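# Four arms stack four empty cartons crosswise at table centre

## Task

Build a stack of the four empty cartons at the centre of the table: two resting next to each other as the bottom layer, and the other two laid crosswise on top of that pair, with no carton crushed.

## Robot and tools

Robots: four identical i2rt Big YAM arms, arm1, arm2, arm3 and arm4. Each has six revolute joints, a two-finger gripper and a wrist camera (arm1_cam_wrist ... arm4_cam_wrist). Four fixed room cameras also exist: cam_a, cam_b, cam_near_a, cam_near_b. Each foot (base_link) faces along its own +x. Feet in the scene frame (m, quat wxyz): arm1 x=+0.616 y=-0.593 z=+0.915 (+0.394, +0.000, +0.000, +0.919); arm2 x=+0.630 y=+0.561 z=+0.990 (+0.371, -0.004, +0.001, -0.929); arm3 x=-0.613 y=+0.528 z=+0.902 (+0.899, +0.003, -0.001, -0.437); arm4 x=-0.533 y=-0.636 z=+0.954 (+0.880, +0.000, -0.001, +0.475). So the arms sit at the four corners around the table middle. Reach is roughly 1.0 m from the joint1 axis.

Frame: one shared scene frame, metres, origin on the floor, +z up. "hand" is the point between the finger pads, about 1 cm short of the fingertips. The fingers point along the hand's +z axis and close along its y axis. hand_target is where the hand would be at the joint targets currently held.

Tool move: arguments arm1, arm2, arm3, arm4 (one object per robot, each optional) and cameras. An arm left out gets nothing new and may keep pushing toward its old target. Inside one robot's object:
- joints: absolute targets by name. joint1_rad -2.879..2.879 (base yaw, positive counter-clockwise seen from above, 0 = along the foot's facing); joint2_rad 0..3.141 (shoulder, 0 = upper arm back and level, positive lifts then swings forward); joint3_rad 0..3.019 (elbow, 0 = folded); joint4_rad -1.692..1.57 (hand pitch, positive tips fingers up); joint5_rad -1.57..1.57 (hand sideways, positive to the arm's right); joint6_rad -2.094..2.094 (hand roll, positive clockwise seen from behind); gripper_m 0..0.093, the fingertip gap in metres. Radians for joints.
- target: one list of 7 numbers [x, y, z, qw, qx, qy, qz], an absolute hand pose in the scene frame (metres plus unit quaternion). The hand travels a straight line from its hand_target toward it. With target, joints may hold only gripper_m.
- speed: top path speed, 0.002..0.5 m/s, default 0.25; rotation capped at twice that in rad/s. Only allowed with target.
- min_time_s: 0.1..8 s, the shortest duration for this arm's joint motions; used with joints.
cameras: list of names, ["all"] or []; omitted means all for an empty call, none otherwise. An empty move returns full state, images and the scene number.
All motions in one call start at once. All hand paths in a call finish together, paced by the slowest; a path lasts 0.5 to 10 s and a call at most 15 s. Each control step the commanded pose is kept within 100 mm and 20 degrees of the measured hand, then solved by damped IK. Expect the hand to lag, stray, overshoot speed near full stretch, and end a centimetre or more off. Joints move at their own rates, so joint moves can swing the hand widely. Unknown keys make a call invalid; out-of-range values get it refused, and a refused call cancels later move, wait and finished_scene calls in the same reply.

Results: per robot, joint_positions, Joint velocities (rad/s, gripper m/s; "within noise" when still), joint torques (N m, arm joints only, positive toward larger angle; joints 3 and 4 wrap at ±28), hand, hand_target, joint_status, hand_status and on_its_own (what the arm did uncommanded; "held at" is a target, not a reading). The "move" line lists each arm sent a motion with "done" or its worst status. Statuses: off_target (stopped short, may still push), time_out (arm keeps a nearby target and may move on once clear; resend its reported position to relieve it), not_followed (a safety check withheld the joint targets; "joint command not followed" or "pose unreachable"), limit_stop_at_motor_heat. A robot under "as last shown" was not commanded and its omitted lines are unchanged. The "pictures" line gives image order; images may be slightly older than state.

wait: seconds 0..10, plus cameras; commands nothing new. zoom_image: camera name and region [x0, y0, x1, y1] in that camera's pixels, at most 504 by 504, only for cameras in the newest images. read_manual: section "licences" only. finished_scene: scene = current scene number; call nothing after it in that reply.

Gripper: closed on nothing it reads 0.000-0.003; in air it reads up to about 0.003 wide. Gripping a rigid part it reads up to 0.005 below the width (sometimes 0.002 above). A target about 0.005 below first-contact reading gives full force (about 50-64 N per pad). Cartons are soft: a small target crushes them, so close only slightly below first touch. Release by commanding well above the reading.

Avoid: arms pressing or slamming into each other (the collision check can be late and ignores fingers, housings and wrist cameras meeting; never close a gripper on another arm's fingers); hard hits on fixed or heavy things; dropping parts or releasing them while moving; letting anything fall far or leave the work area; long pushing or stretched holding, which heats motors (MOTOR HOT at 85 °C, OVER-TEMPERATURE FAULT at 100 °C drops the arm for 30-60 s). Loose objects may get nudged occasionally; recheck with cameras. The stack must stand unaided before finishing.

Each tool is called after "Request:" as a command line: name --argument value for each argument, lists and objects as JSON in quotes; but a table of rows of numbers goes row by row, as --pt "numbers of a row", without its own name.

## Session

Request:
move

Scene clock: 0.00 s.
Joint torques (N m): no reading
Heat: arm1: hottest joint1_rad 38 °C; arm2: hottest joint6_rad 37 °C; arm3: hottest joint1_rad 36 °C; arm4: hottest joint1_rad 42 °C.
Joint velocities: within noise
arm1.joint_positions: joint1_rad=+0.328 joint2_rad=+0.613 joint3_rad=+1.402 joint4_rad=-1.249 joint5_rad=-0.191 joint6_rad=-0.064 gripper_m=+0.09396
arm1.joint_status: not commanded
arm1.hand: x=+0.3884 y=-0.5100 z=+1.4810 quat_wxyz=(-0.063, +0.838, -0.127, -0.527) (m; scene frame)
arm1.hand_target: x=+0.3910 y=-0.5114 z=+1.4928 quat_wxyz=(-0.067, +0.831, -0.124, -0.538) (m; scene frame)
arm1.hand_status: not commanded
arm2.joint_positions: joint1_rad=+0.178 joint2_rad=+0.637 joint3_rad=+1.317 joint4_rad=-1.338 joint5_rad=+0.119 joint6_rad=+0.322 gripper_m=+0.09396
arm2.joint_status: not commanded
arm2.hand: x=+0.4686 y=+0.3728 z=+1.4915 quat_wxyz=(-0.216, -0.860, -0.247, +0.391) (m; scene frame)
arm2.hand_target: x=+0.4695 y=+0.3740 z=+1.5042 quat_wxyz=(-0.224, -0.854, -0.245, +0.401) (m; scene frame)
arm2.hand_status: not commanded
arm3.joint_positions: joint1_rad=-0.182 joint2_rad=+0.526 joint3_rad=+1.317 joint4_rad=-1.483 joint5_rad=-0.105 joint6_rad=-0.195 gripper_m=+0.09396
arm3.joint_status: not commanded
arm3.hand: x=-0.5119 y=+0.3684 z=+1.3946 quat_wxyz=(-0.369, -0.371, -0.825, +0.213) (m; scene frame)
arm3.hand_target: x=-0.5129 y=+0.3703 z=+1.4072 quat_wxyz=(-0.380, -0.368, -0.819, +0.222) (m; scene frame)
arm3.hand_status: not commanded
arm4.joint_positions: joint1_rad=+0.123 joint2_rad=+0.645 joint3_rad=+1.427 joint4_rad=-1.276 joint5_rad=-0.007 joint6_rad=-0.285 gripper_m=+0.09396
arm4.joint_status: not commanded
arm4.hand: x=-0.4240 y=-0.4131 z=+1.5181 quat_wxyz=(-0.469, +0.554, -0.655, -0.210) (m; scene frame)
arm4.hand_target: x=-0.4253 y=-0.4158 z=+1.5272 quat_wxyz=(-0.477, +0.551, -0.651, -0.213) (m; scene frame)
arm4.hand_status: not commanded
pictures: arm1_cam_wrist, arm2_cam_wrist, arm3_cam_wrist, arm4_cam_wrist, cam_a, cam_b, cam_near_a, cam_near_b
camera_calibration:
arm1_cam_wrist: T_world_to_cam=[[0.269501, 0.96282, -0.0186432, 0.413525], [0.840259, -0.244565, -0.483893, 0.269023], [-0.470461, 0.114744, -0.874929, 1.66139], [0, 0, 0, 1]] pos_world=[0.444122, -0.522991, 1.59148]
arm2_cam_wrist: T_world_to_cam=[[-0.595357, 0.783328, -0.178739, 0.254131], [0.792348, 0.535538, -0.292204, -0.130137], [-0.13317, -0.315589, -0.939505, 1.70654], [0, 0, 0, 1]] pos_world=[0.481673, 0.409192, 1.6107]
arm3_cam_wrist: T_world_to_cam=[[-0.766993, -0.636362, 0.0822444, -0.273324], [-0.632108, 0.727321, -0.267288, -0.214407], [0.110274, -0.256995, -0.960101, 1.6129], [0, 0, 0, 1]] pos_world=[-0.523027, 0.396518, 1.51372]
arm4_cam_wrist: T_world_to_cam=[[0.923272, -0.289782, 0.252181, -0.114035], [-0.167938, -0.894892, -0.413479, 0.190402], [0.345494, 0.339403, -0.874894, 1.7375], [0, 0, 0, 1]] pos_world=[-0.463035, -0.452369, 1.62761]

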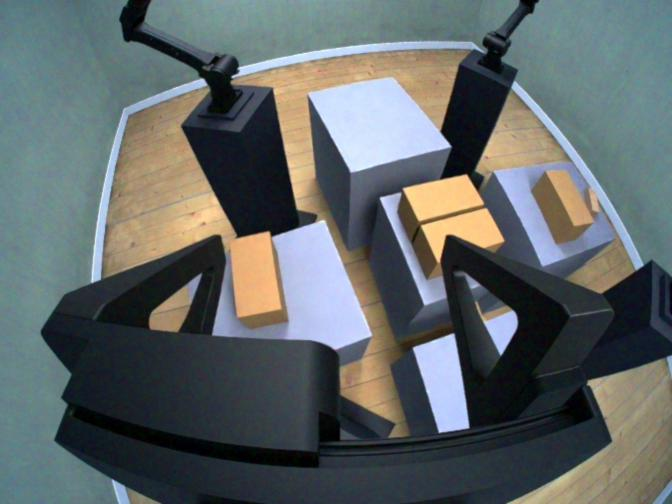

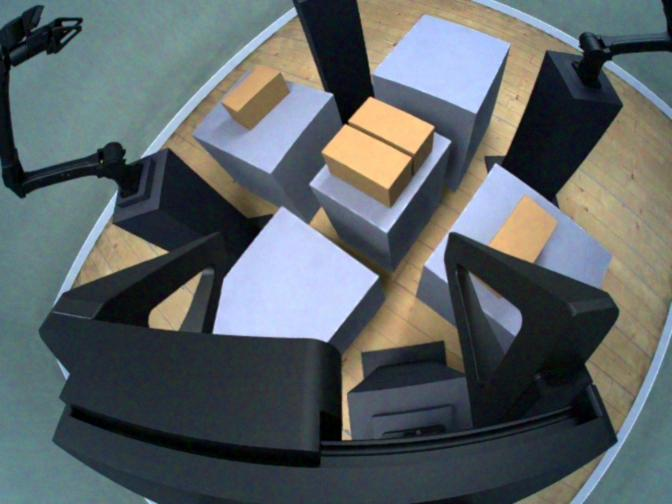

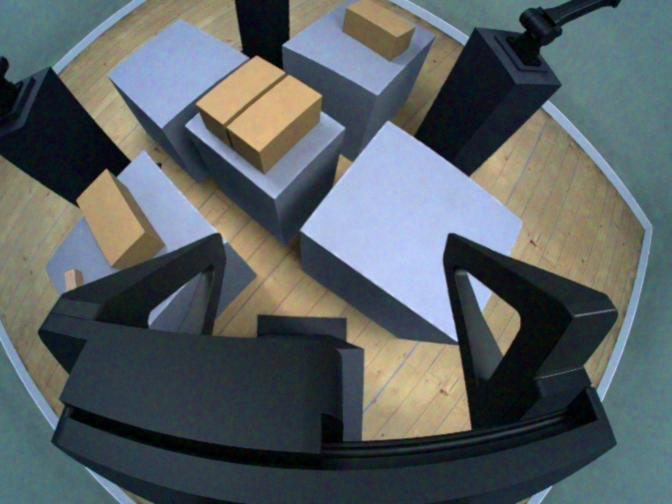

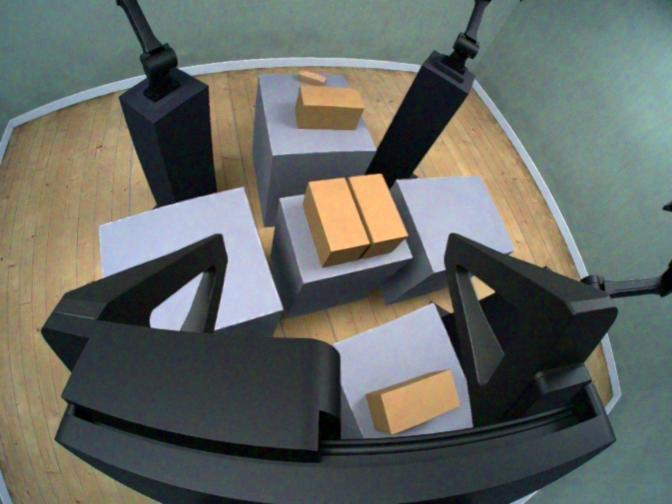

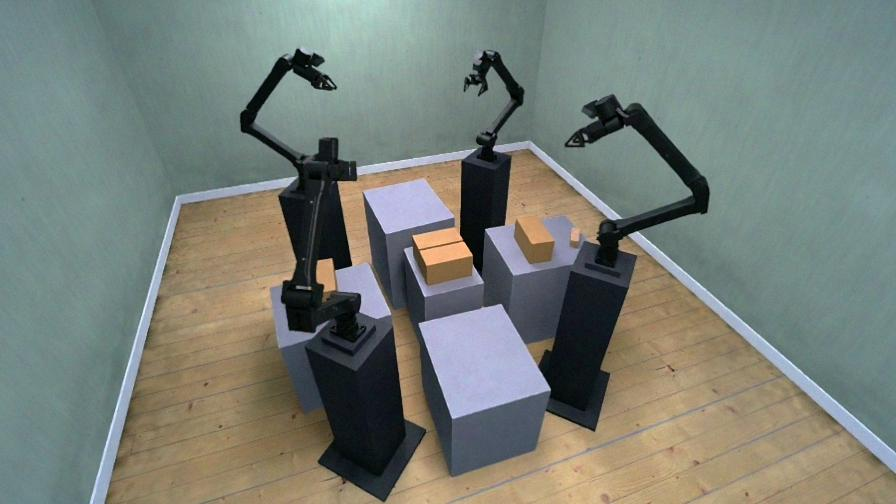

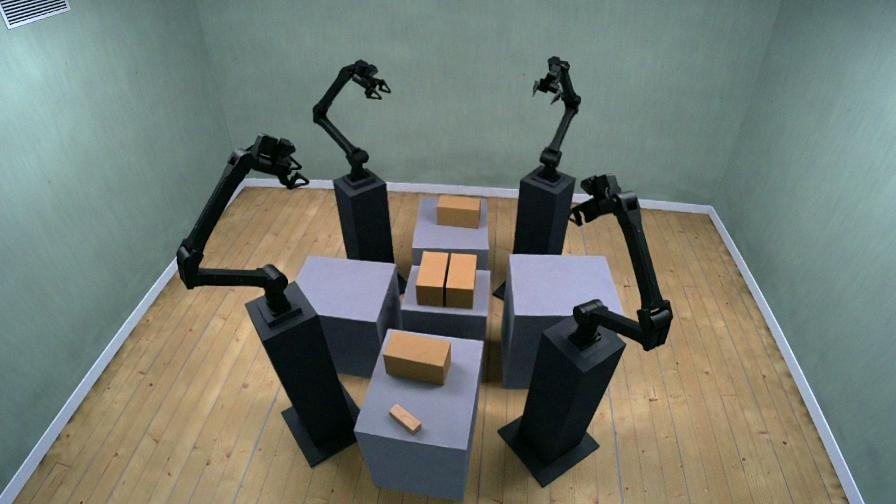

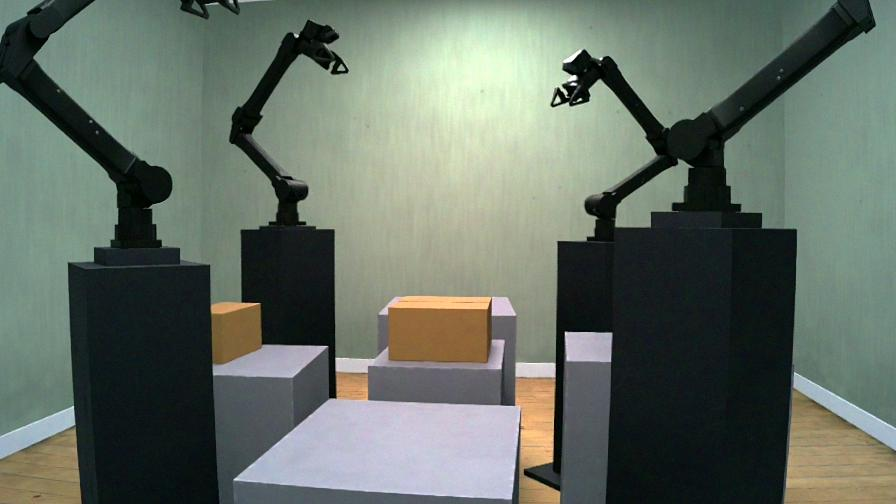

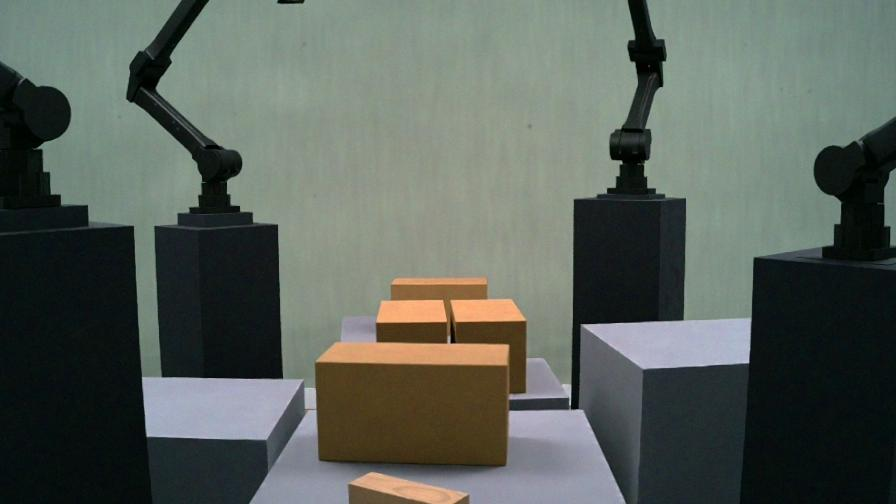

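Request:
zoom_image --camera "cam_b" --region '[340, 170, 540, 450]'

Request:
zoom_image --camera "cam_near_b" --region '[250, 250, 650, 504]'

Request:
zoom_image --camera "cam_a" --region '[260, 200, 600, 350]'

Request:
zoom_image --camera "arm1_cam_wrist" --region '[220, 140, 620, 350]'

Request:
zoom_image --camera "arm4_cam_wrist" --region '[220, 50, 520, 450]'

Request:
zoom_image --camera "arm3_cam_wrist" --region '[40, 0, 440, 280]'

Scaled by 1.800 from the camera's 896x504 image, which has a finer 1280x720 frame.

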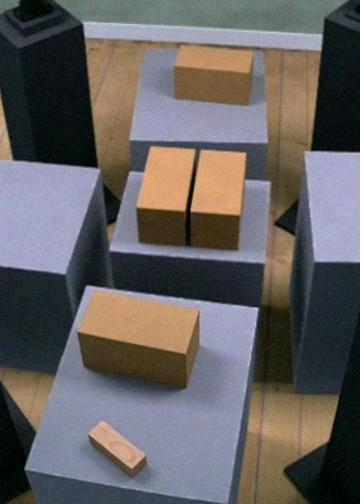

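Scaled by 1.260 from the camera's 896x504 image, which has a finer 1280x720 frame.

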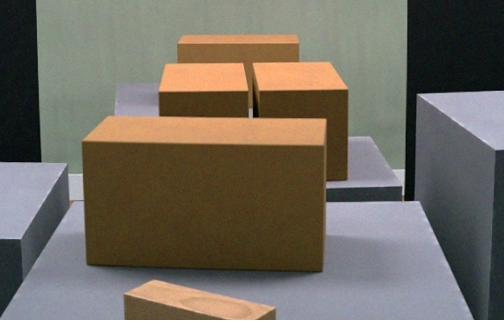

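Scaled by 1.482 from the camera's 896x504 image, which has a finer 1280x720 frame.

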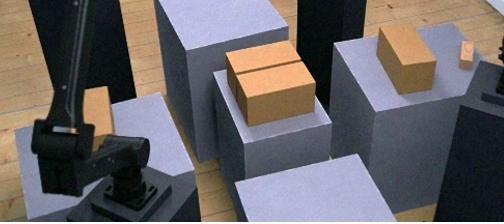

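Scaled by 1.260 from the camera's 672x504 image, which has a finer 960x720 frame.

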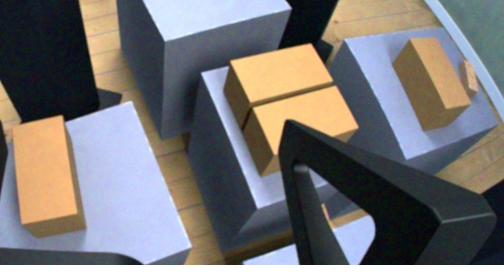

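Scaled by 1.260 from the camera's 672x504 image, which has a finer 960x720 frame.

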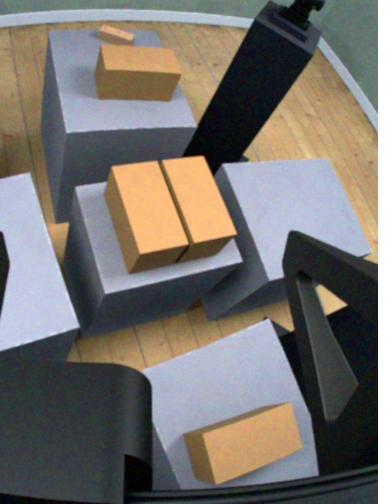

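Scaled by 1.260 from the camera's 672x504 image, which has a finer 960x720 frame.

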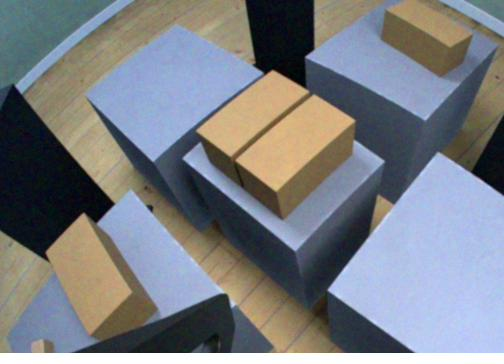

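Request:
move --arm2 '{"target":[0.215,0.557,0.755,-0.023,0.922,-0.056,-0.382],"speed":0.35}' --arm3 '{"target":[-0.158,0.602,0.755,0.382,0.056,0.922,-0.023],"speed":0.35}' --arm1 '{"target":[0.22,-0.57,0.95,0,0.966,0,-0.259],"speed":0.35}' --arm4 '{"target":[-0.24,-0.57,0.95,0.259,0,0.966,0],"speed":0.35}' --cameras '["all"]'

Scene clock: 17.30 s.
Joint torques (N m): arm1=[1.26 -4.84 6.91 1.69 -0.1 0.03] | arm2=[0.44 -9.11 -0.62 2.78 -0.09 -0.13] | arm3=[-0.5 -11.46 2.11 1.95 0.12 0.06] | arm4=[-0.97 -3.08 9.01 1.48 0.15 -0.11]
Heat: arm1: hottest joint1_rad 38 °C; arm2: hottest joint1_rad 36 °C; arm3: hottest joint1_rad 36 °C; arm4: hottest joint1_rad 42 °C.
move: arm1 off_target; arm2 done; arm3 done; arm4 off_target
Joint velocities: within noise
arm1.joint_positions: joint1_rad=+0.723 joint2_rad=+1.312 joint3_rad=+0.546 joint4_rad=-0.301 joint5_rad=-0.032 joint6_rad=-0.056 gripper_m=+0.09396
arm1.joint_status: not commanded
arm1.hand: x=+0.2312 y=-0.5642 z=+0.9472 quat_wxyz=(-0.002, +0.968, -0.012, -0.250) (m; scene frame)
arm1.hand_target: x=+0.2204 y=-0.5700 z=+0.9503 quat_wxyz=(+0.000, +0.966, +0.000, -0.259) (m; scene frame)
arm1.hand_status: off_target (0.013 m and 1.7 deg from the pose sent, 0.560 m and 37.9 deg at the start)
arm2.joint_positions: joint1_rad=-0.682 joint2_rad=+2.493 joint3_rad=+0.595 joint4_rad=+1.086 joint5_rad=+0.137 joint6_rad=+0.144 gripper_m=+0.09396
arm2.joint_status: not commanded
arm2.hand: x=+0.2157 y=+0.5536 z=+0.7579 quat_wxyz=(+0.022, -0.924, +0.056, +0.378) (m; scene frame)
arm2.hand_target: x=+0.2151 y=+0.5570 z=+0.7550 quat_wxyz=(+0.023, -0.922, +0.056, +0.382) (m; scene frame)
arm2.hand_status: done (0.005 m and 0.5 deg from the pose sent, 0.800 m and 45.1 deg at the start; pose on its path clipped on 30 of 109 steps)
arm3.joint_positions: joint1_rad=+1.177 joint2_rad=+2.136 joint3_rad=+0.588 joint4_rad=+0.704 joint5_rad=+0.273 joint6_rad=+0.283 gripper_m=+0.09396
arm3.joint_status: not commanded
arm3.hand: x=-0.1655 y=+0.6041 z=+0.7550 quat_wxyz=(-0.375, -0.054, -0.925, +0.024) (m; scene frame)
arm3.hand_target: x=-0.1581 y=+0.6020 z=+0.7552 quat_wxyz=(-0.382, -0.056, -0.922, +0.023) (m; scene frame)
arm3.hand_status: done (0.008 m and 0.9 deg from the pose sent, 0.767 m and 43.9 deg at the start; pose on its path clipped on 23 of 109 steps)
arm4.joint_positions: joint1_rad=-0.659 joint2_rad=+1.155 joint3_rad=+0.275 joint4_rad=-0.204 joint5_rad=+0.160 joint6_rad=+0.268 gripper_m=+0.09396
arm4.joint_status: not commanded
arm4.hand: x=-0.2499 y=-0.5688 z=+0.9467 quat_wxyz=(-0.253, +0.011, -0.967, +0.002) (m; scene frame)
arm4.hand_target: x=-0.2403 y=-0.5702 z=+0.9503 quat_wxyz=(-0.259, +0.000, -0.966, +0.000) (m; scene frame)
arm4.hand_status: off_target (0.011 m and 1.5 deg from the pose sent, 0.617 m and 82.1 deg at the start)
pictures: arm1_cam_wrist, arm2_cam_wrist, arm3_cam_wrist, arm4_cam_wrist, cam_a, cam_b, cam_near_a, cam_near_b
camera_calibration:
arm1_cam_wrist: T_world_to_cam=[[0.0104005, 0.999946, -0.000301021, 0.561553], [0.993986, -0.0103057, 0.109021, -0.33541], [0.109012, -0.00143309, -0.994039, 1.03999], [0, 0, 0, 1]] pos_world=[0.214181, -0.563489, 1.07052]
arm2_cam_wrist: T_world_to_cam=[[0.118925, 0.992897, -0.00350376, -0.572054], [0.979412, -0.117888, -0.163875, -0.0167941], [-0.163124, 0.0160572, -0.986475, 0.899153], [0, 0, 0, 1]] pos_world=[0.231153, 0.551573, 0.882235]
arm3_cam_wrist: T_world_to_cam=[[-0.114339, -0.993415, 0.00723795, 0.575358], [-0.980427, 0.111663, -0.162154, -0.102933], [0.160278, -0.0256369, -0.986739, 0.909865], [0, 0, 0, 1]] pos_world=[-0.180964, 0.606389, 0.876944]
arm4_cam_wrist: T_world_to_cam=[[0.0318198, -0.99942, 0.0121088, -0.574929], [-0.993844, -0.0303514, 0.106547, -0.362842], [-0.106118, -0.0154246, -0.994234, 1.02866], [0, 0, 0, 1]] pos_world=[-0.233155, -0.569742, 1.06835]

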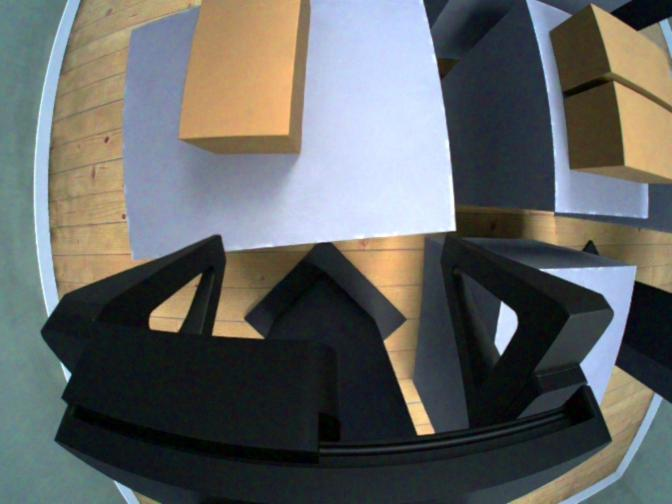

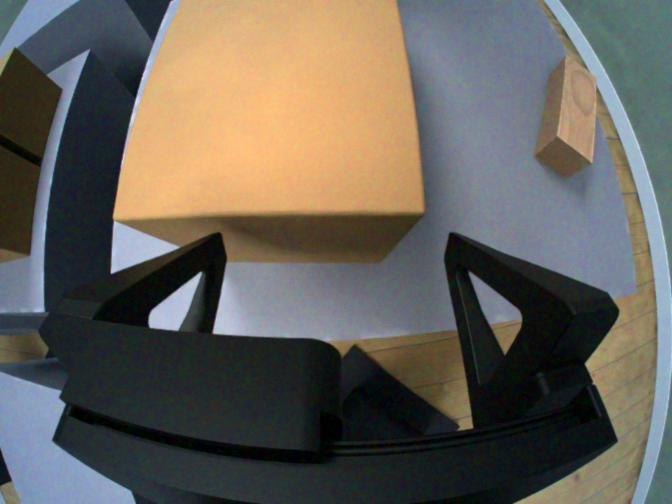

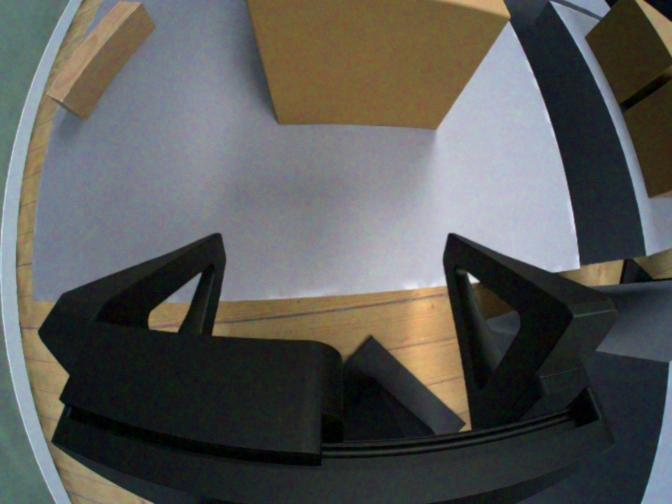

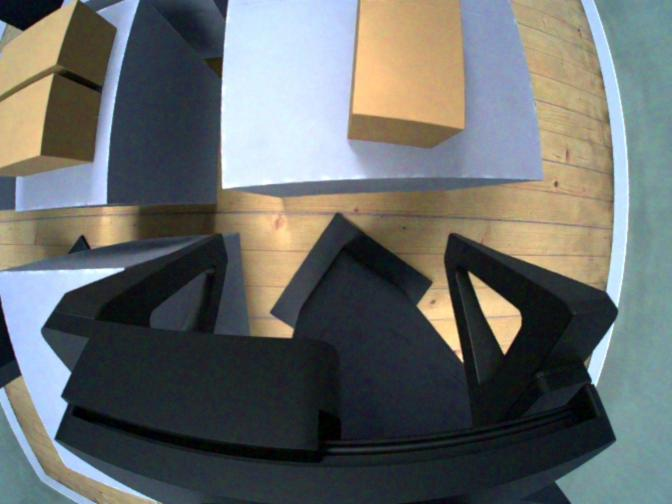

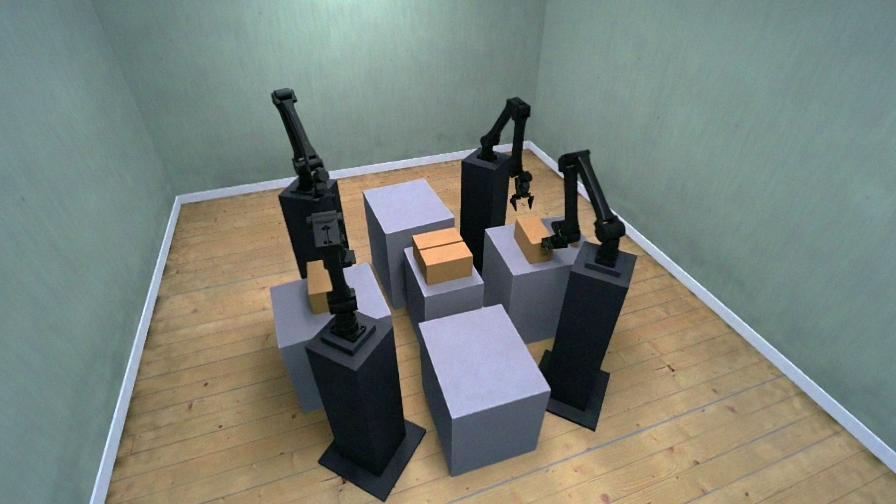

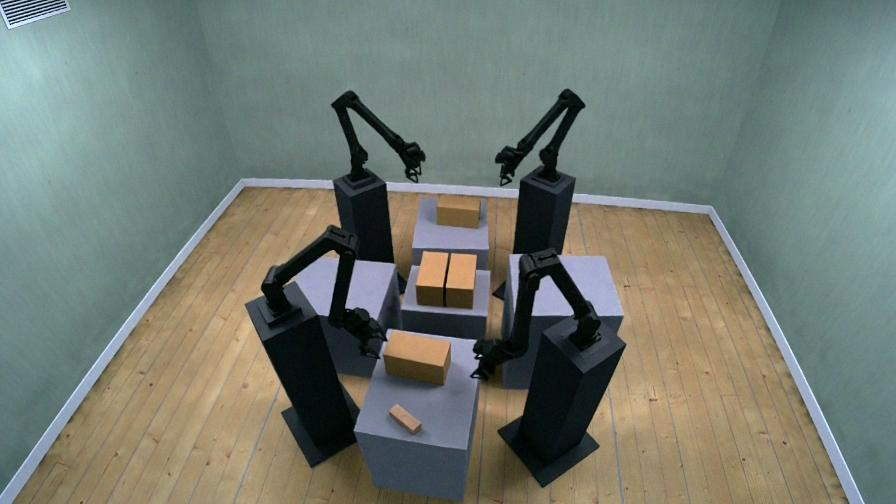

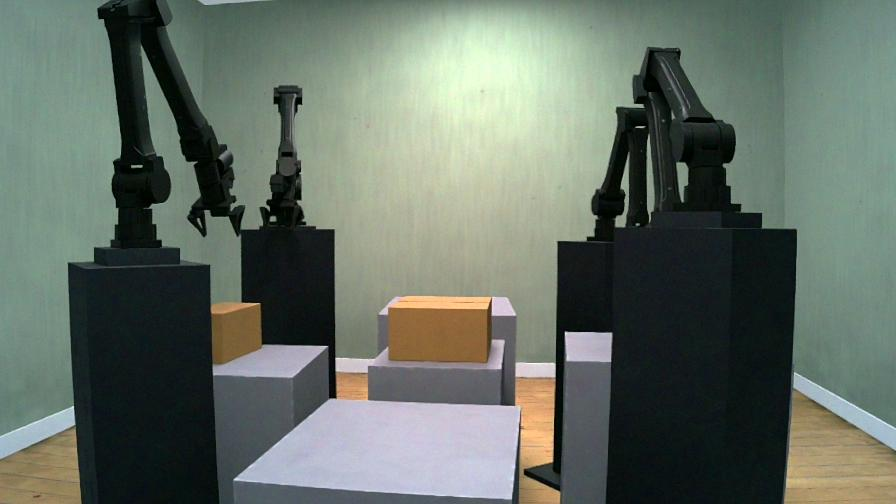

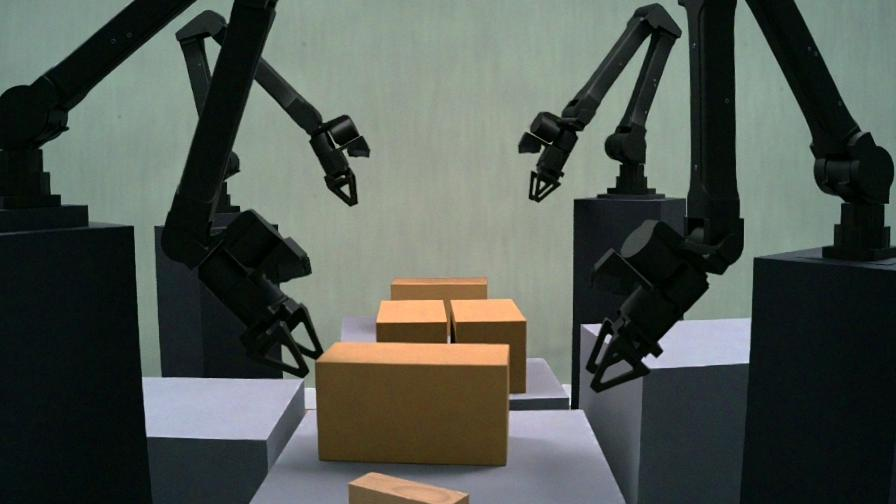

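Request:
move --arm2 '{"target":[0.223,0.519,0.735,-0.0375,0.919,-0.0905,-0.381],"speed":0.2}' --arm3 '{"target":[-0.079,0.578,0.735,0.381,0.0905,0.919,-0.0375],"speed":0.2}' --arm1 '{"target":[0.154,-0.672,0.71,-0.0104,0.965,-0.0386,-0.2587],"speed":0.2}' --arm4 '{"target":[-0.17,-0.646,0.71,0.2587,0.0386,0.965,-0.0104],"speed":0.2}' --cameras '["arm1_cam_wrist","arm2_cam_wrist","arm3_cam_wrist","arm4_cam_wrist","cam_near_b","cam_b"]'

Scene clock: 24.63 s.
Joint torques (N m): arm1=[0.85 -10.17 2.5 1.63 0.25 0.14] | arm2=[2.32 -9.35 -1.06 1.91 0.35 0.1] | arm3=[-0.73 -13.68 3.56 1.03 0.15 0.05] | arm4=[-0.85 -10.34 -0.68 1.5 0.06 -0.25]
Heat: arm1: hottest joint1_rad 38 °C; arm2: hottest joint1_rad 36 °C; arm3: hottest joint1_rad 36 °C; arm4: hottest joint1_rad 42 °C.
move: arm1 done; arm2 done; arm3 done; arm4 done
Joint velocities: within noise
arm1.joint_positions: joint1_rad=+1.025 joint2_rad=+2.206 joint3_rad=+0.750 joint4_rad=+0.373 joint5_rad=+0.149 joint6_rad=+0.260 gripper_m=+0.09396
arm1.joint_status: not commanded
arm1.hand: x=+0.1607 y=-0.6655 z=+0.7132 quat_wxyz=(-0.013, +0.967, -0.040, -0.251) (m; scene frame)
arm1.hand_target: x=+0.1543 y=-0.6720 z=+0.7102 quat_wxyz=(-0.010, +0.965, -0.039, -0.259) (m; scene frame)
arm1.hand_status: done (0.010 m and 1.0 deg from the pose sent, 0.272 m and 3.4 deg at the start)
arm2.joint_positions: joint1_rad=-0.539 joint2_rad=+2.553 joint3_rad=+0.634 joint4_rad=+1.086 joint5_rad=+0.292 joint6_rad=+0.301 gripper_m=+0.09396
arm2.joint_status: not commanded
arm2.hand: x=+0.2202 y=+0.5218 z=+0.7406 quat_wxyz=(+0.038, -0.918, +0.090, +0.383) (m; scene frame)
arm2.hand_target: x=+0.2230 y=+0.5191 z=+0.7351 quat_wxyz=(+0.037, -0.919, +0.091, +0.381) (m; scene frame)
arm2.hand_status: done (0.007 m and 0.3 deg from the pose sent, 0.042 m and 4.4 deg at the start)
arm3.joint_positions: joint1_rad=+1.095 joint2_rad=+2.226 joint3_rad=+0.806 joint4_rad=+0.596 joint5_rad=+0.267 joint6_rad=+0.275 gripper_m=+0.09396
arm3.joint_status: not commanded
arm3.hand: x=-0.0854 y=+0.5828 z=+0.7378 quat_wxyz=(-0.382, -0.089, -0.919, +0.035) (m; scene frame)
arm3.hand_target: x=-0.0791 y=+0.5780 z=+0.7352 quat_wxyz=(-0.381, -0.091, -0.919, +0.038) (m; scene frame)
arm3.hand_status: done (0.009 m and 0.3 deg from the pose sent, 0.093 m and 4.5 deg at the start)
arm4.joint_positions: joint1_rad=-0.984 joint2_rad=+2.375 joint3_rad=+0.532 joint4_rad=+0.795 joint5_rad=+0.040 joint6_rad=+0.070 gripper_m=+0.09396
arm4.joint_status: not commanded
arm4.hand: x=-0.1696 y=-0.6412 z=+0.7156 quat_wxyz=(-0.259, -0.036, -0.965, +0.009) (m; scene frame)
arm4.hand_target: x=-0.1701 y=-0.6459 z=+0.7101 quat_wxyz=(-0.259, -0.039, -0.965, +0.010) (m; scene frame)
arm4.hand_status: done (0.007 m and 0.3 deg from the pose sent, 0.261 m and 5.9 deg at the start)
pictures: arm1_cam_wrist, arm2_cam_wrist, arm3_cam_wrist, arm4_cam_wrist, cam_b, cam_near_b
camera_calibration:
arm1_cam_wrist: T_world_to_cam=[[0.0708843, 0.997459, 0.0070731, 0.646879], [0.991766, -0.0712344, 0.10642, -0.279256], [0.106653, -0.000528634, -0.994296, 0.816029], [0, 0, 0, 1]] pos_world=[0.144071, -0.664697, 0.836518]
arm2_cam_wrist: T_world_to_cam=[[0.193196, 0.98116, -0.000195613, -0.553747], [0.965411, -0.19013, -0.178417, 0.0238165], [-0.175093, 0.0342805, -0.983955, 0.874521], [0, 0, 0, 1]] pos_world=[0.237111, 0.517864, 0.86463]
arm3_cam_wrist: T_world_to_cam=[[-0.186052, -0.98254, 0.000756, 0.555792], [-0.966766, 0.182928, -0.178606, -0.0530443], [0.175349, -0.0339609, -0.98392, 0.883522], [0, 0, 0, 1]] pos_world=[-0.1028, 0.585796, 0.859421]
arm4_cam_wrist: T_world_to_cam=[[-0.0638551, -0.997959, 0.000164504, -0.653821], [-0.993652, 0.0635948, 0.0927994, -0.190541], [-0.0926205, 0.00576226, -0.995685, 0.823176], [0, 0, 0, 1]] pos_world=[-0.154838, -0.645113, 0.837413]

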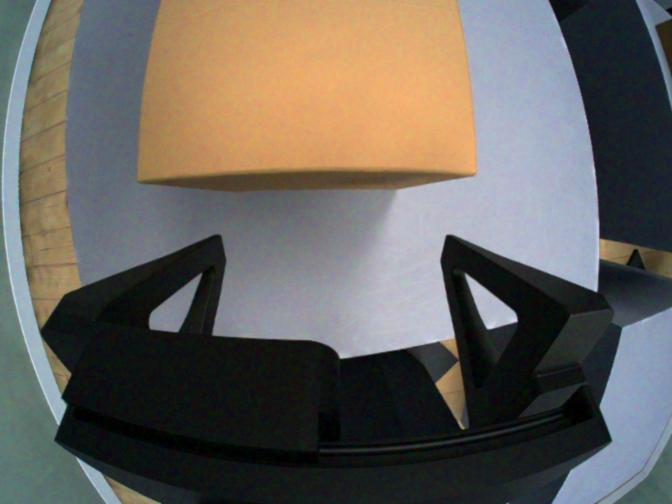

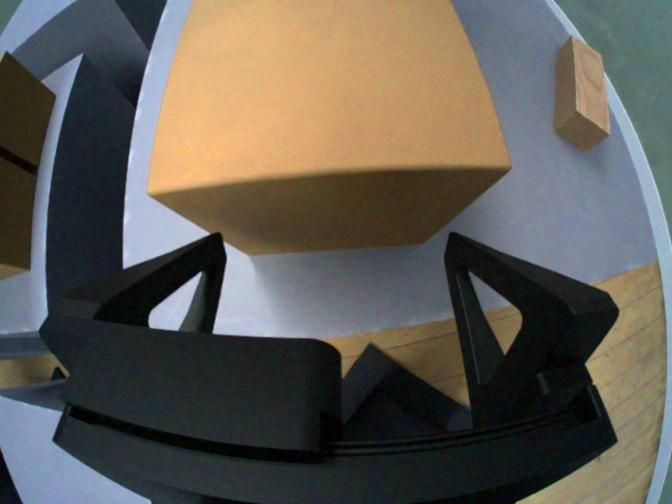

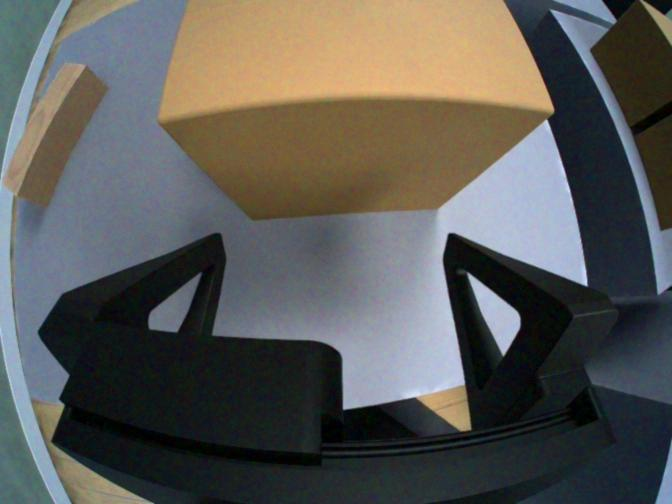

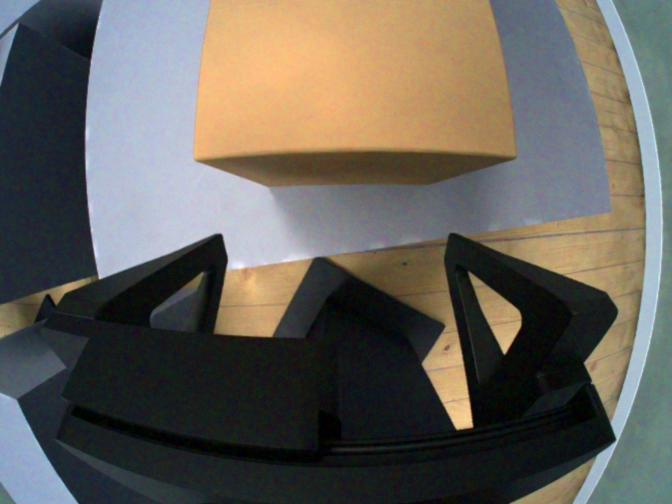

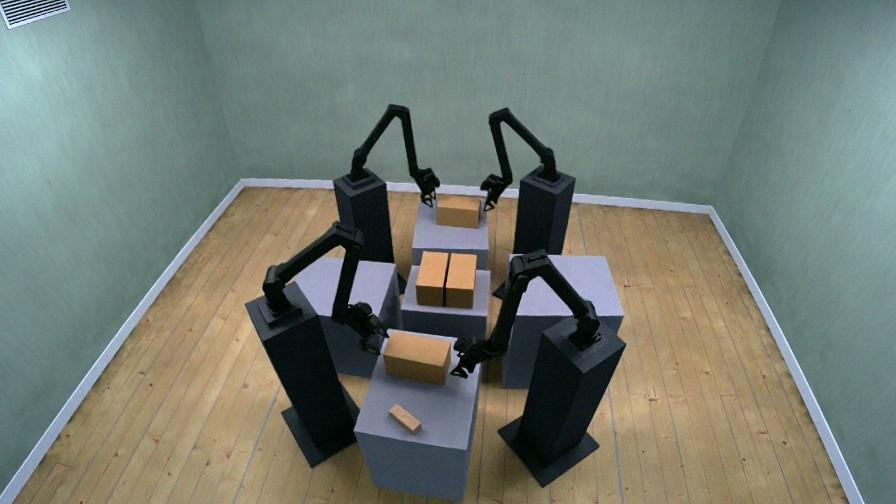

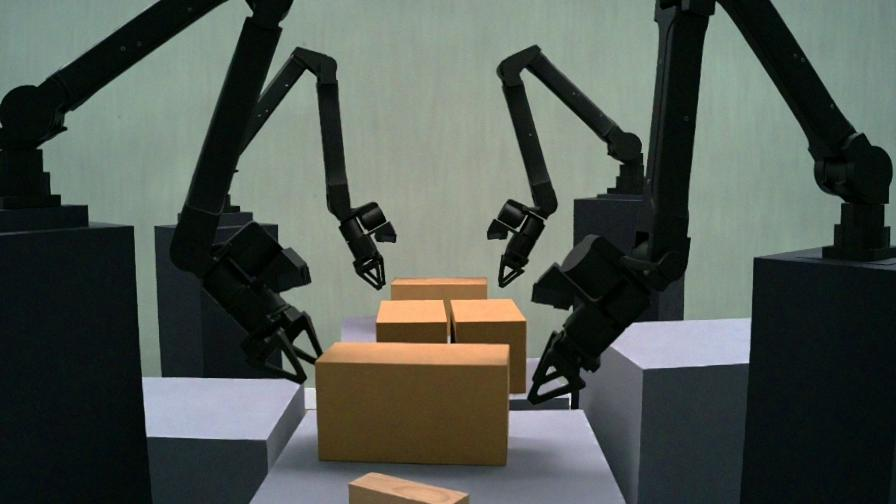

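Request:
move --arm2 '{"target":[0.190,0.525,0.732,-0.0375,0.919,-0.0905,-0.381],"speed":0.08}' --arm3 '{"target":[-0.040,0.570,0.732,0.381,0.0905,0.919,-0.0375],"speed":0.08}' --arm1 '{"target":[0.105,-0.672,0.695,-0.0104,0.965,-0.0386,-0.2587],"speed":0.08}' --arm4 '{"target":[-0.123,-0.654,0.695,0.2587,0.0386,0.965,-0.0104],"speed":0.08}' --cameras '["arm1_cam_wrist","arm2_cam_wrist","arm3_cam_wrist","arm4_cam_wrist"]'

Scene clock: 26.83 s.
Joint torques (N m): arm1=[-1.26 -11.46 4.97 1.17 0.04 -0.03] | arm2=[-0.97 -11.16 0.35 1.77 0.15 -0.14] | arm3=[-1.2 -14.8 5.19 1.21 0.29 0.08] | arm4=[-1.03 -11.81 2.25 1.2 0.1 -0.25]
Heat: arm1: hottest joint1_rad 38 °C; arm2: hottest joint1_rad 36 °C; arm3: hottest joint1_rad 36 °C; arm4: hottest joint1_rad 42 °C.
move: arm1 off_target; arm2 off_target; arm3 off_target; arm4 off_target
Joint velocities: within noise
arm1.joint_positions: joint1_rad=+1.025 joint2_rad=+2.276 joint3_rad=+0.864 joint4_rad=+0.308 joint5_rad=+0.143 joint6_rad=+0.259 gripper_m=+0.09396
arm1.joint_status: not commanded
arm1.hand: x=+0.1314 y=-0.6729 z=+0.6928 quat_wxyz=(-0.013, +0.970, -0.038, -0.241) (m; scene frame)
arm1.hand_target: x=+0.1060 y=-0.6717 z=+0.6961 quat_wxyz=(-0.011, +0.965, -0.039, -0.259) (m; scene frame)
arm1.hand_status: off_target (0.027 m and 2.2 deg from the pose sent, 0.059 m and 1.0 deg at the start)
arm2.joint_positions: joint1_rad=-0.553 joint2_rad=+2.553 joint3_rad=+0.696 joint4_rad=+1.013 joint5_rad=+0.269 joint6_rad=+0.288 gripper_m=+0.09396
arm2.joint_status: not commanded
arm2.hand: x=+0.1999 y=+0.5193 z=+0.7308 quat_wxyz=(+0.035, -0.922, +0.086, +0.376) (m; scene frame)
arm2.hand_target: x=+0.1901 y=+0.5250 z=+0.7322 quat_wxyz=(+0.038, -0.919, +0.090, +0.381) (m; scene frame)
arm2.hand_status: off_target (0.011 m and 1.0 deg from the pose sent, 0.032 m and 0.3 deg at the start)
arm3.joint_positions: joint1_rad=+1.069 joint2_rad=+2.260 joint3_rad=+0.895 joint4_rad=+0.521 joint5_rad=+0.242 joint6_rad=+0.246 gripper_m=+0.09396
arm3.joint_status: not commanded
arm3.hand: x=-0.0587 y=+0.5778 z=+0.7276 quat_wxyz=(-0.370, -0.082, -0.925, +0.036) (m; scene frame)
arm3.hand_target: x=-0.0408 y=+0.5699 z=+0.7325 quat_wxyz=(-0.381, -0.090, -0.919, +0.038) (m; scene frame)
arm3.hand_status: off_target (0.021 m and 1.8 deg from the pose sent, 0.048 m and 0.3 deg at the start)
arm4.joint_positions: joint1_rad=-1.005 joint2_rad=+2.395 joint3_rad=+0.638 joint4_rad=+0.684 joint5_rad=+0.027 joint6_rad=+0.049 gripper_m=+0.09396
arm4.joint_status: not commanded
arm4.hand: x=-0.1387 y=-0.6469 z=+0.6987 quat_wxyz=(-0.247, -0.034, -0.968, +0.008) (m; scene frame)
arm4.hand_target: x=-0.1233 y=-0.6541 z=+0.6957 quat_wxyz=(-0.259, -0.039, -0.965, +0.011) (m; scene frame)
arm4.hand_status: off_target (0.018 m and 1.5 deg from the pose sent, 0.053 m and 0.3 deg at the start)
pictures: arm1_cam_wrist, arm2_cam_wrist, arm3_cam_wrist, arm4_cam_wrist
camera_calibration:
arm1_cam_wrist: T_world_to_cam=[[0.0670881, 0.997711, 0.00848384, 0.656204], [0.989531, -0.0676222, 0.127499, -0.260477], [0.127781, -0.000158646, -0.991802, 0.794628], [0, 0, 0, 1]] pos_world=[0.112188, -0.67219, 0.815758]
arm2_cam_wrist: T_world_to_cam=[[0.182205, 0.983259, -0.00194484, -0.545001], [0.970309, -0.180124, -0.161416, 0.0225644], [-0.159064, 0.0275236, -0.986885, 0.863883], [0, 0, 0, 1]] pos_world=[0.21482, 0.516164, 0.855135]
arm3_cam_wrist: T_world_to_cam=[[-0.173973, -0.984696, 0.0103317, 0.550717], [-0.973398, 0.17037, -0.153198, -0.0397516], [0.149093, -0.0367092, -0.988141, 0.871875], [0, 0, 0, 1]] pos_world=[-0.072875, 0.581067, 0.849756]
arm4_cam_wrist: T_world_to_cam=[[-0.0593325, -0.998238, 0.000607009, -0.657339], [-0.991286, 0.058991, 0.117776, -0.178038], [-0.117605, 0.00638626, -0.99304, 0.804371], [0, 0, 0, 1]] pos_world=[-0.12089, -0.650815, 0.82014]

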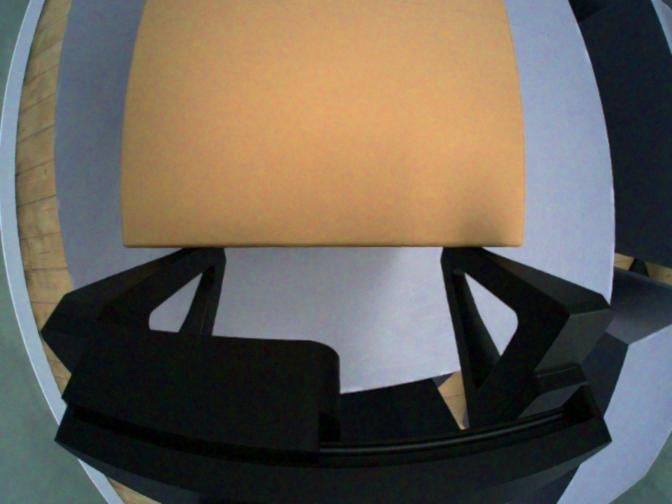

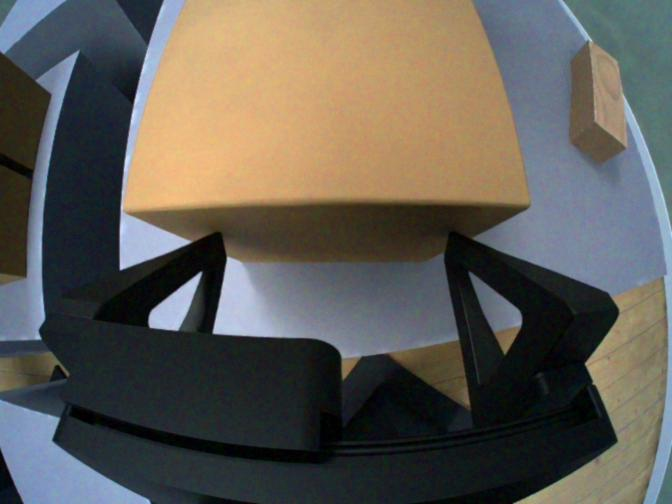

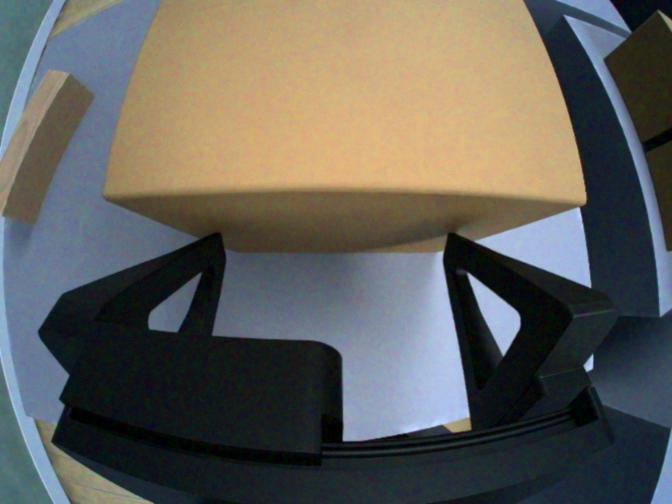

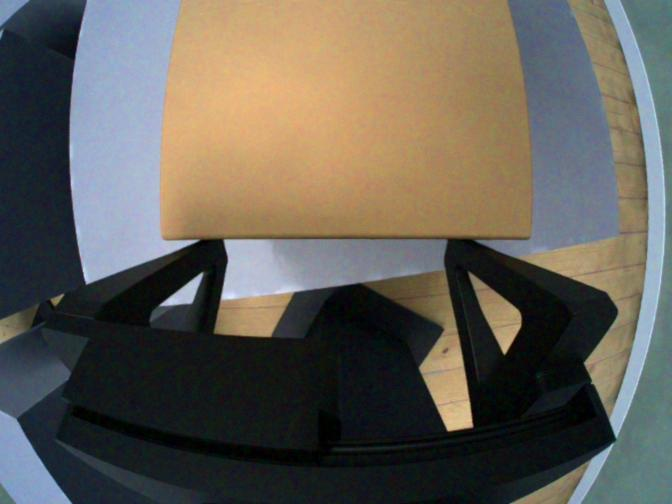

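Request:
move --arm2 '{"target":[0.186,0.525,0.80,-0.0375,0.919,-0.0905,-0.381],"speed":0.1}' --arm3 '{"target":[-0.037,0.570,0.80,0.381,0.0905,0.919,-0.0375],"speed":0.1}' --arm1 '{"target":[0.104,-0.672,0.765,-0.0104,0.965,-0.0386,-0.2587],"speed":0.1}' --arm4 '{"target":[-0.122,-0.654,0.765,0.2587,0.0386,0.965,-0.0104],"speed":0.1}' --cameras '["arm1_cam_wrist","arm3_cam_wrist","cam_near_b"]'

Scene clock: 28.87 s.
Joint torques (N m): arm1=[-1.32 -15.27 3.55 1.25 0.08 -0.02] | arm2=[-1.08 -12.45 0.69 1.77 0.17 -0.11] | arm3=[-0.97 -17.08 4.92 1.44 0.31 0.1] | arm4=[-1.08 -14.74 2.06 1.47 0.12 -0.22]
Heat: arm1: hottest joint1_rad 38 °C; arm2: hottest joint1_rad 36 °C; arm3: hottest joint1_rad 36 °C; arm4: hottest joint1_rad 42 °C.
move: arm1 off_target; arm2 off_target; arm3 off_target; arm4 off_target
Joint velocities: within noise
arm1.joint_positions: joint1_rad=+1.025 joint2_rad=+2.135 joint3_rad=+0.847 joint4_rad=+0.157 joint5_rad=+0.142 joint6_rad=+0.257 gripper_m=+0.09396
arm1.joint_status: not commanded
arm1.hand: x=+0.1283 y=-0.6737 z=+0.7399 quat_wxyz=(-0.016, +0.973, -0.036, -0.228) (m; scene frame)
arm1.hand_target: x=+0.1046 y=-0.6719 z=+0.7649 quat_wxyz=(-0.011, +0.965, -0.039, -0.259) (m; scene frame)
arm1.hand_status: off_target (0.035 m and 3.7 deg from the pose sent, 0.077 m and 2.2 deg at the start)
arm2.joint_positions: joint1_rad=-0.557 joint2_rad=+2.348 joint3_rad=+0.603 joint4_rad=+0.876 joint5_rad=+0.269 joint6_rad=+0.286 gripper_m=+0.09396
arm2.joint_status: not commanded
arm2.hand: x=+0.2019 y=+0.5215 z=+0.7854 quat_wxyz=(+0.039, -0.927, +0.085, +0.364) (m; scene frame)
arm2.hand_target: x=+0.1863 y=+0.5251 z=+0.7999 quat_wxyz=(+0.038, -0.919, +0.090, +0.381) (m; scene frame)
arm2.hand_status: off_target (0.022 m and 2.2 deg from the pose sent, 0.071 m and 0.9 deg at the start)
arm3.joint_positions: joint1_rad=+1.066 joint2_rad=+2.112 joint3_rad=+0.876 joint4_rad=+0.366 joint5_rad=+0.241 joint6_rad=+0.246 gripper_m=+0.09396
arm3.joint_status: not commanded
arm3.hand: x=-0.0558 y=+0.5762 z=+0.7774 quat_wxyz=(-0.358, -0.082, -0.929, +0.040) (m; scene frame)
arm3.hand_target: x=-0.0376 y=+0.5697 z=+0.8000 quat_wxyz=(-0.381, -0.091, -0.919, +0.038) (m; scene frame)
arm3.hand_status: off_target (0.030 m and 3.1 deg from the pose sent, 0.076 m and 1.8 deg at the start)
arm4.joint_positions: joint1_rad=-1.008 joint2_rad=+2.183 joint3_rad=+0.567 joint4_rad=+0.516 joint5_rad=+0.027 joint6_rad=+0.045 gripper_m=+0.09396
arm4.joint_status: not commanded
arm4.hand: x=-0.1419 y=-0.6480 z=+0.7530 quat_wxyz=(-0.234, -0.034, -0.972, +0.009) (m; scene frame)
arm4.hand_target: x=-0.1223 y=-0.6541 z=+0.7653 quat_wxyz=(-0.259, -0.039, -0.965, +0.011) (m; scene frame)
arm4.hand_status: off_target (0.024 m and 3.0 deg from the pose sent, 0.069 m and 1.5 deg at the start)
pictures: arm1_cam_wrist, arm3_cam_wrist, cam_near_b
camera_calibration:
arm1_cam_wrist: T_world_to_cam=[[0.0646791, 0.997777, 0.0160377, 0.651505], [0.986027, -0.0663733, 0.15279, -0.280894], [0.153515, 0.00593132, -0.988128, 0.839806], [0, 0, 0, 1]] pos_world=[0.105907, -0.673682, 0.862306]
arm3_cam_wrist: T_world_to_cam=[[-0.176422, -0.984138, 0.0186431, 0.542275], [-0.976442, 0.172589, -0.129517, -0.0489368], [0.124245, -0.0410537, -0.991402, 0.924184], [0, 0, 0, 1]] pos_world=[-0.0669399, 0.580061, 0.89979]

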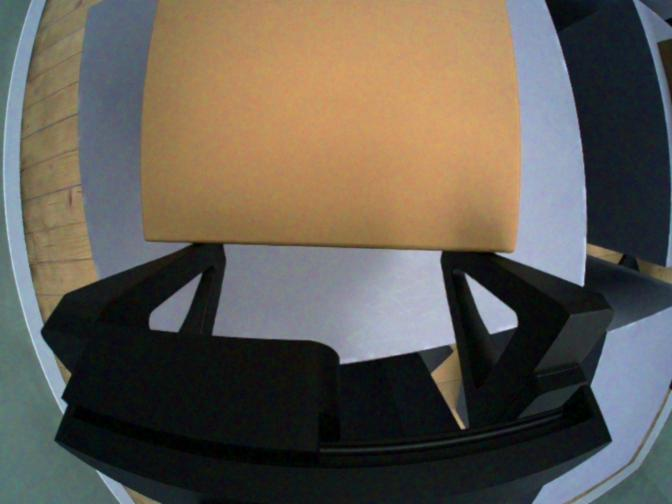

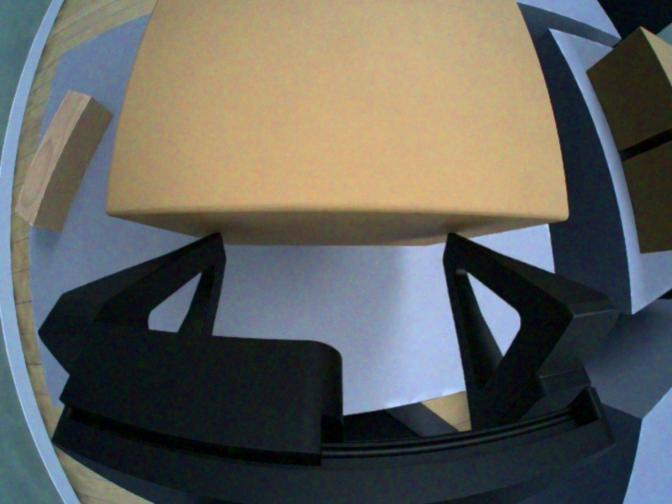

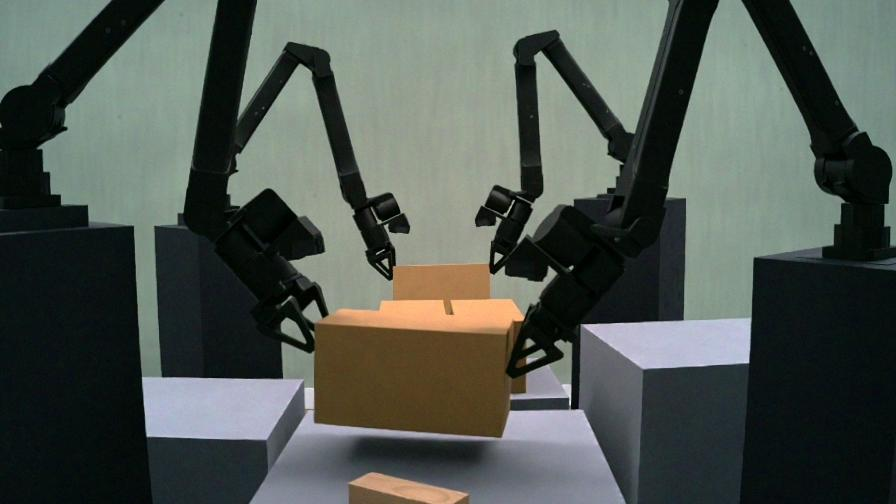

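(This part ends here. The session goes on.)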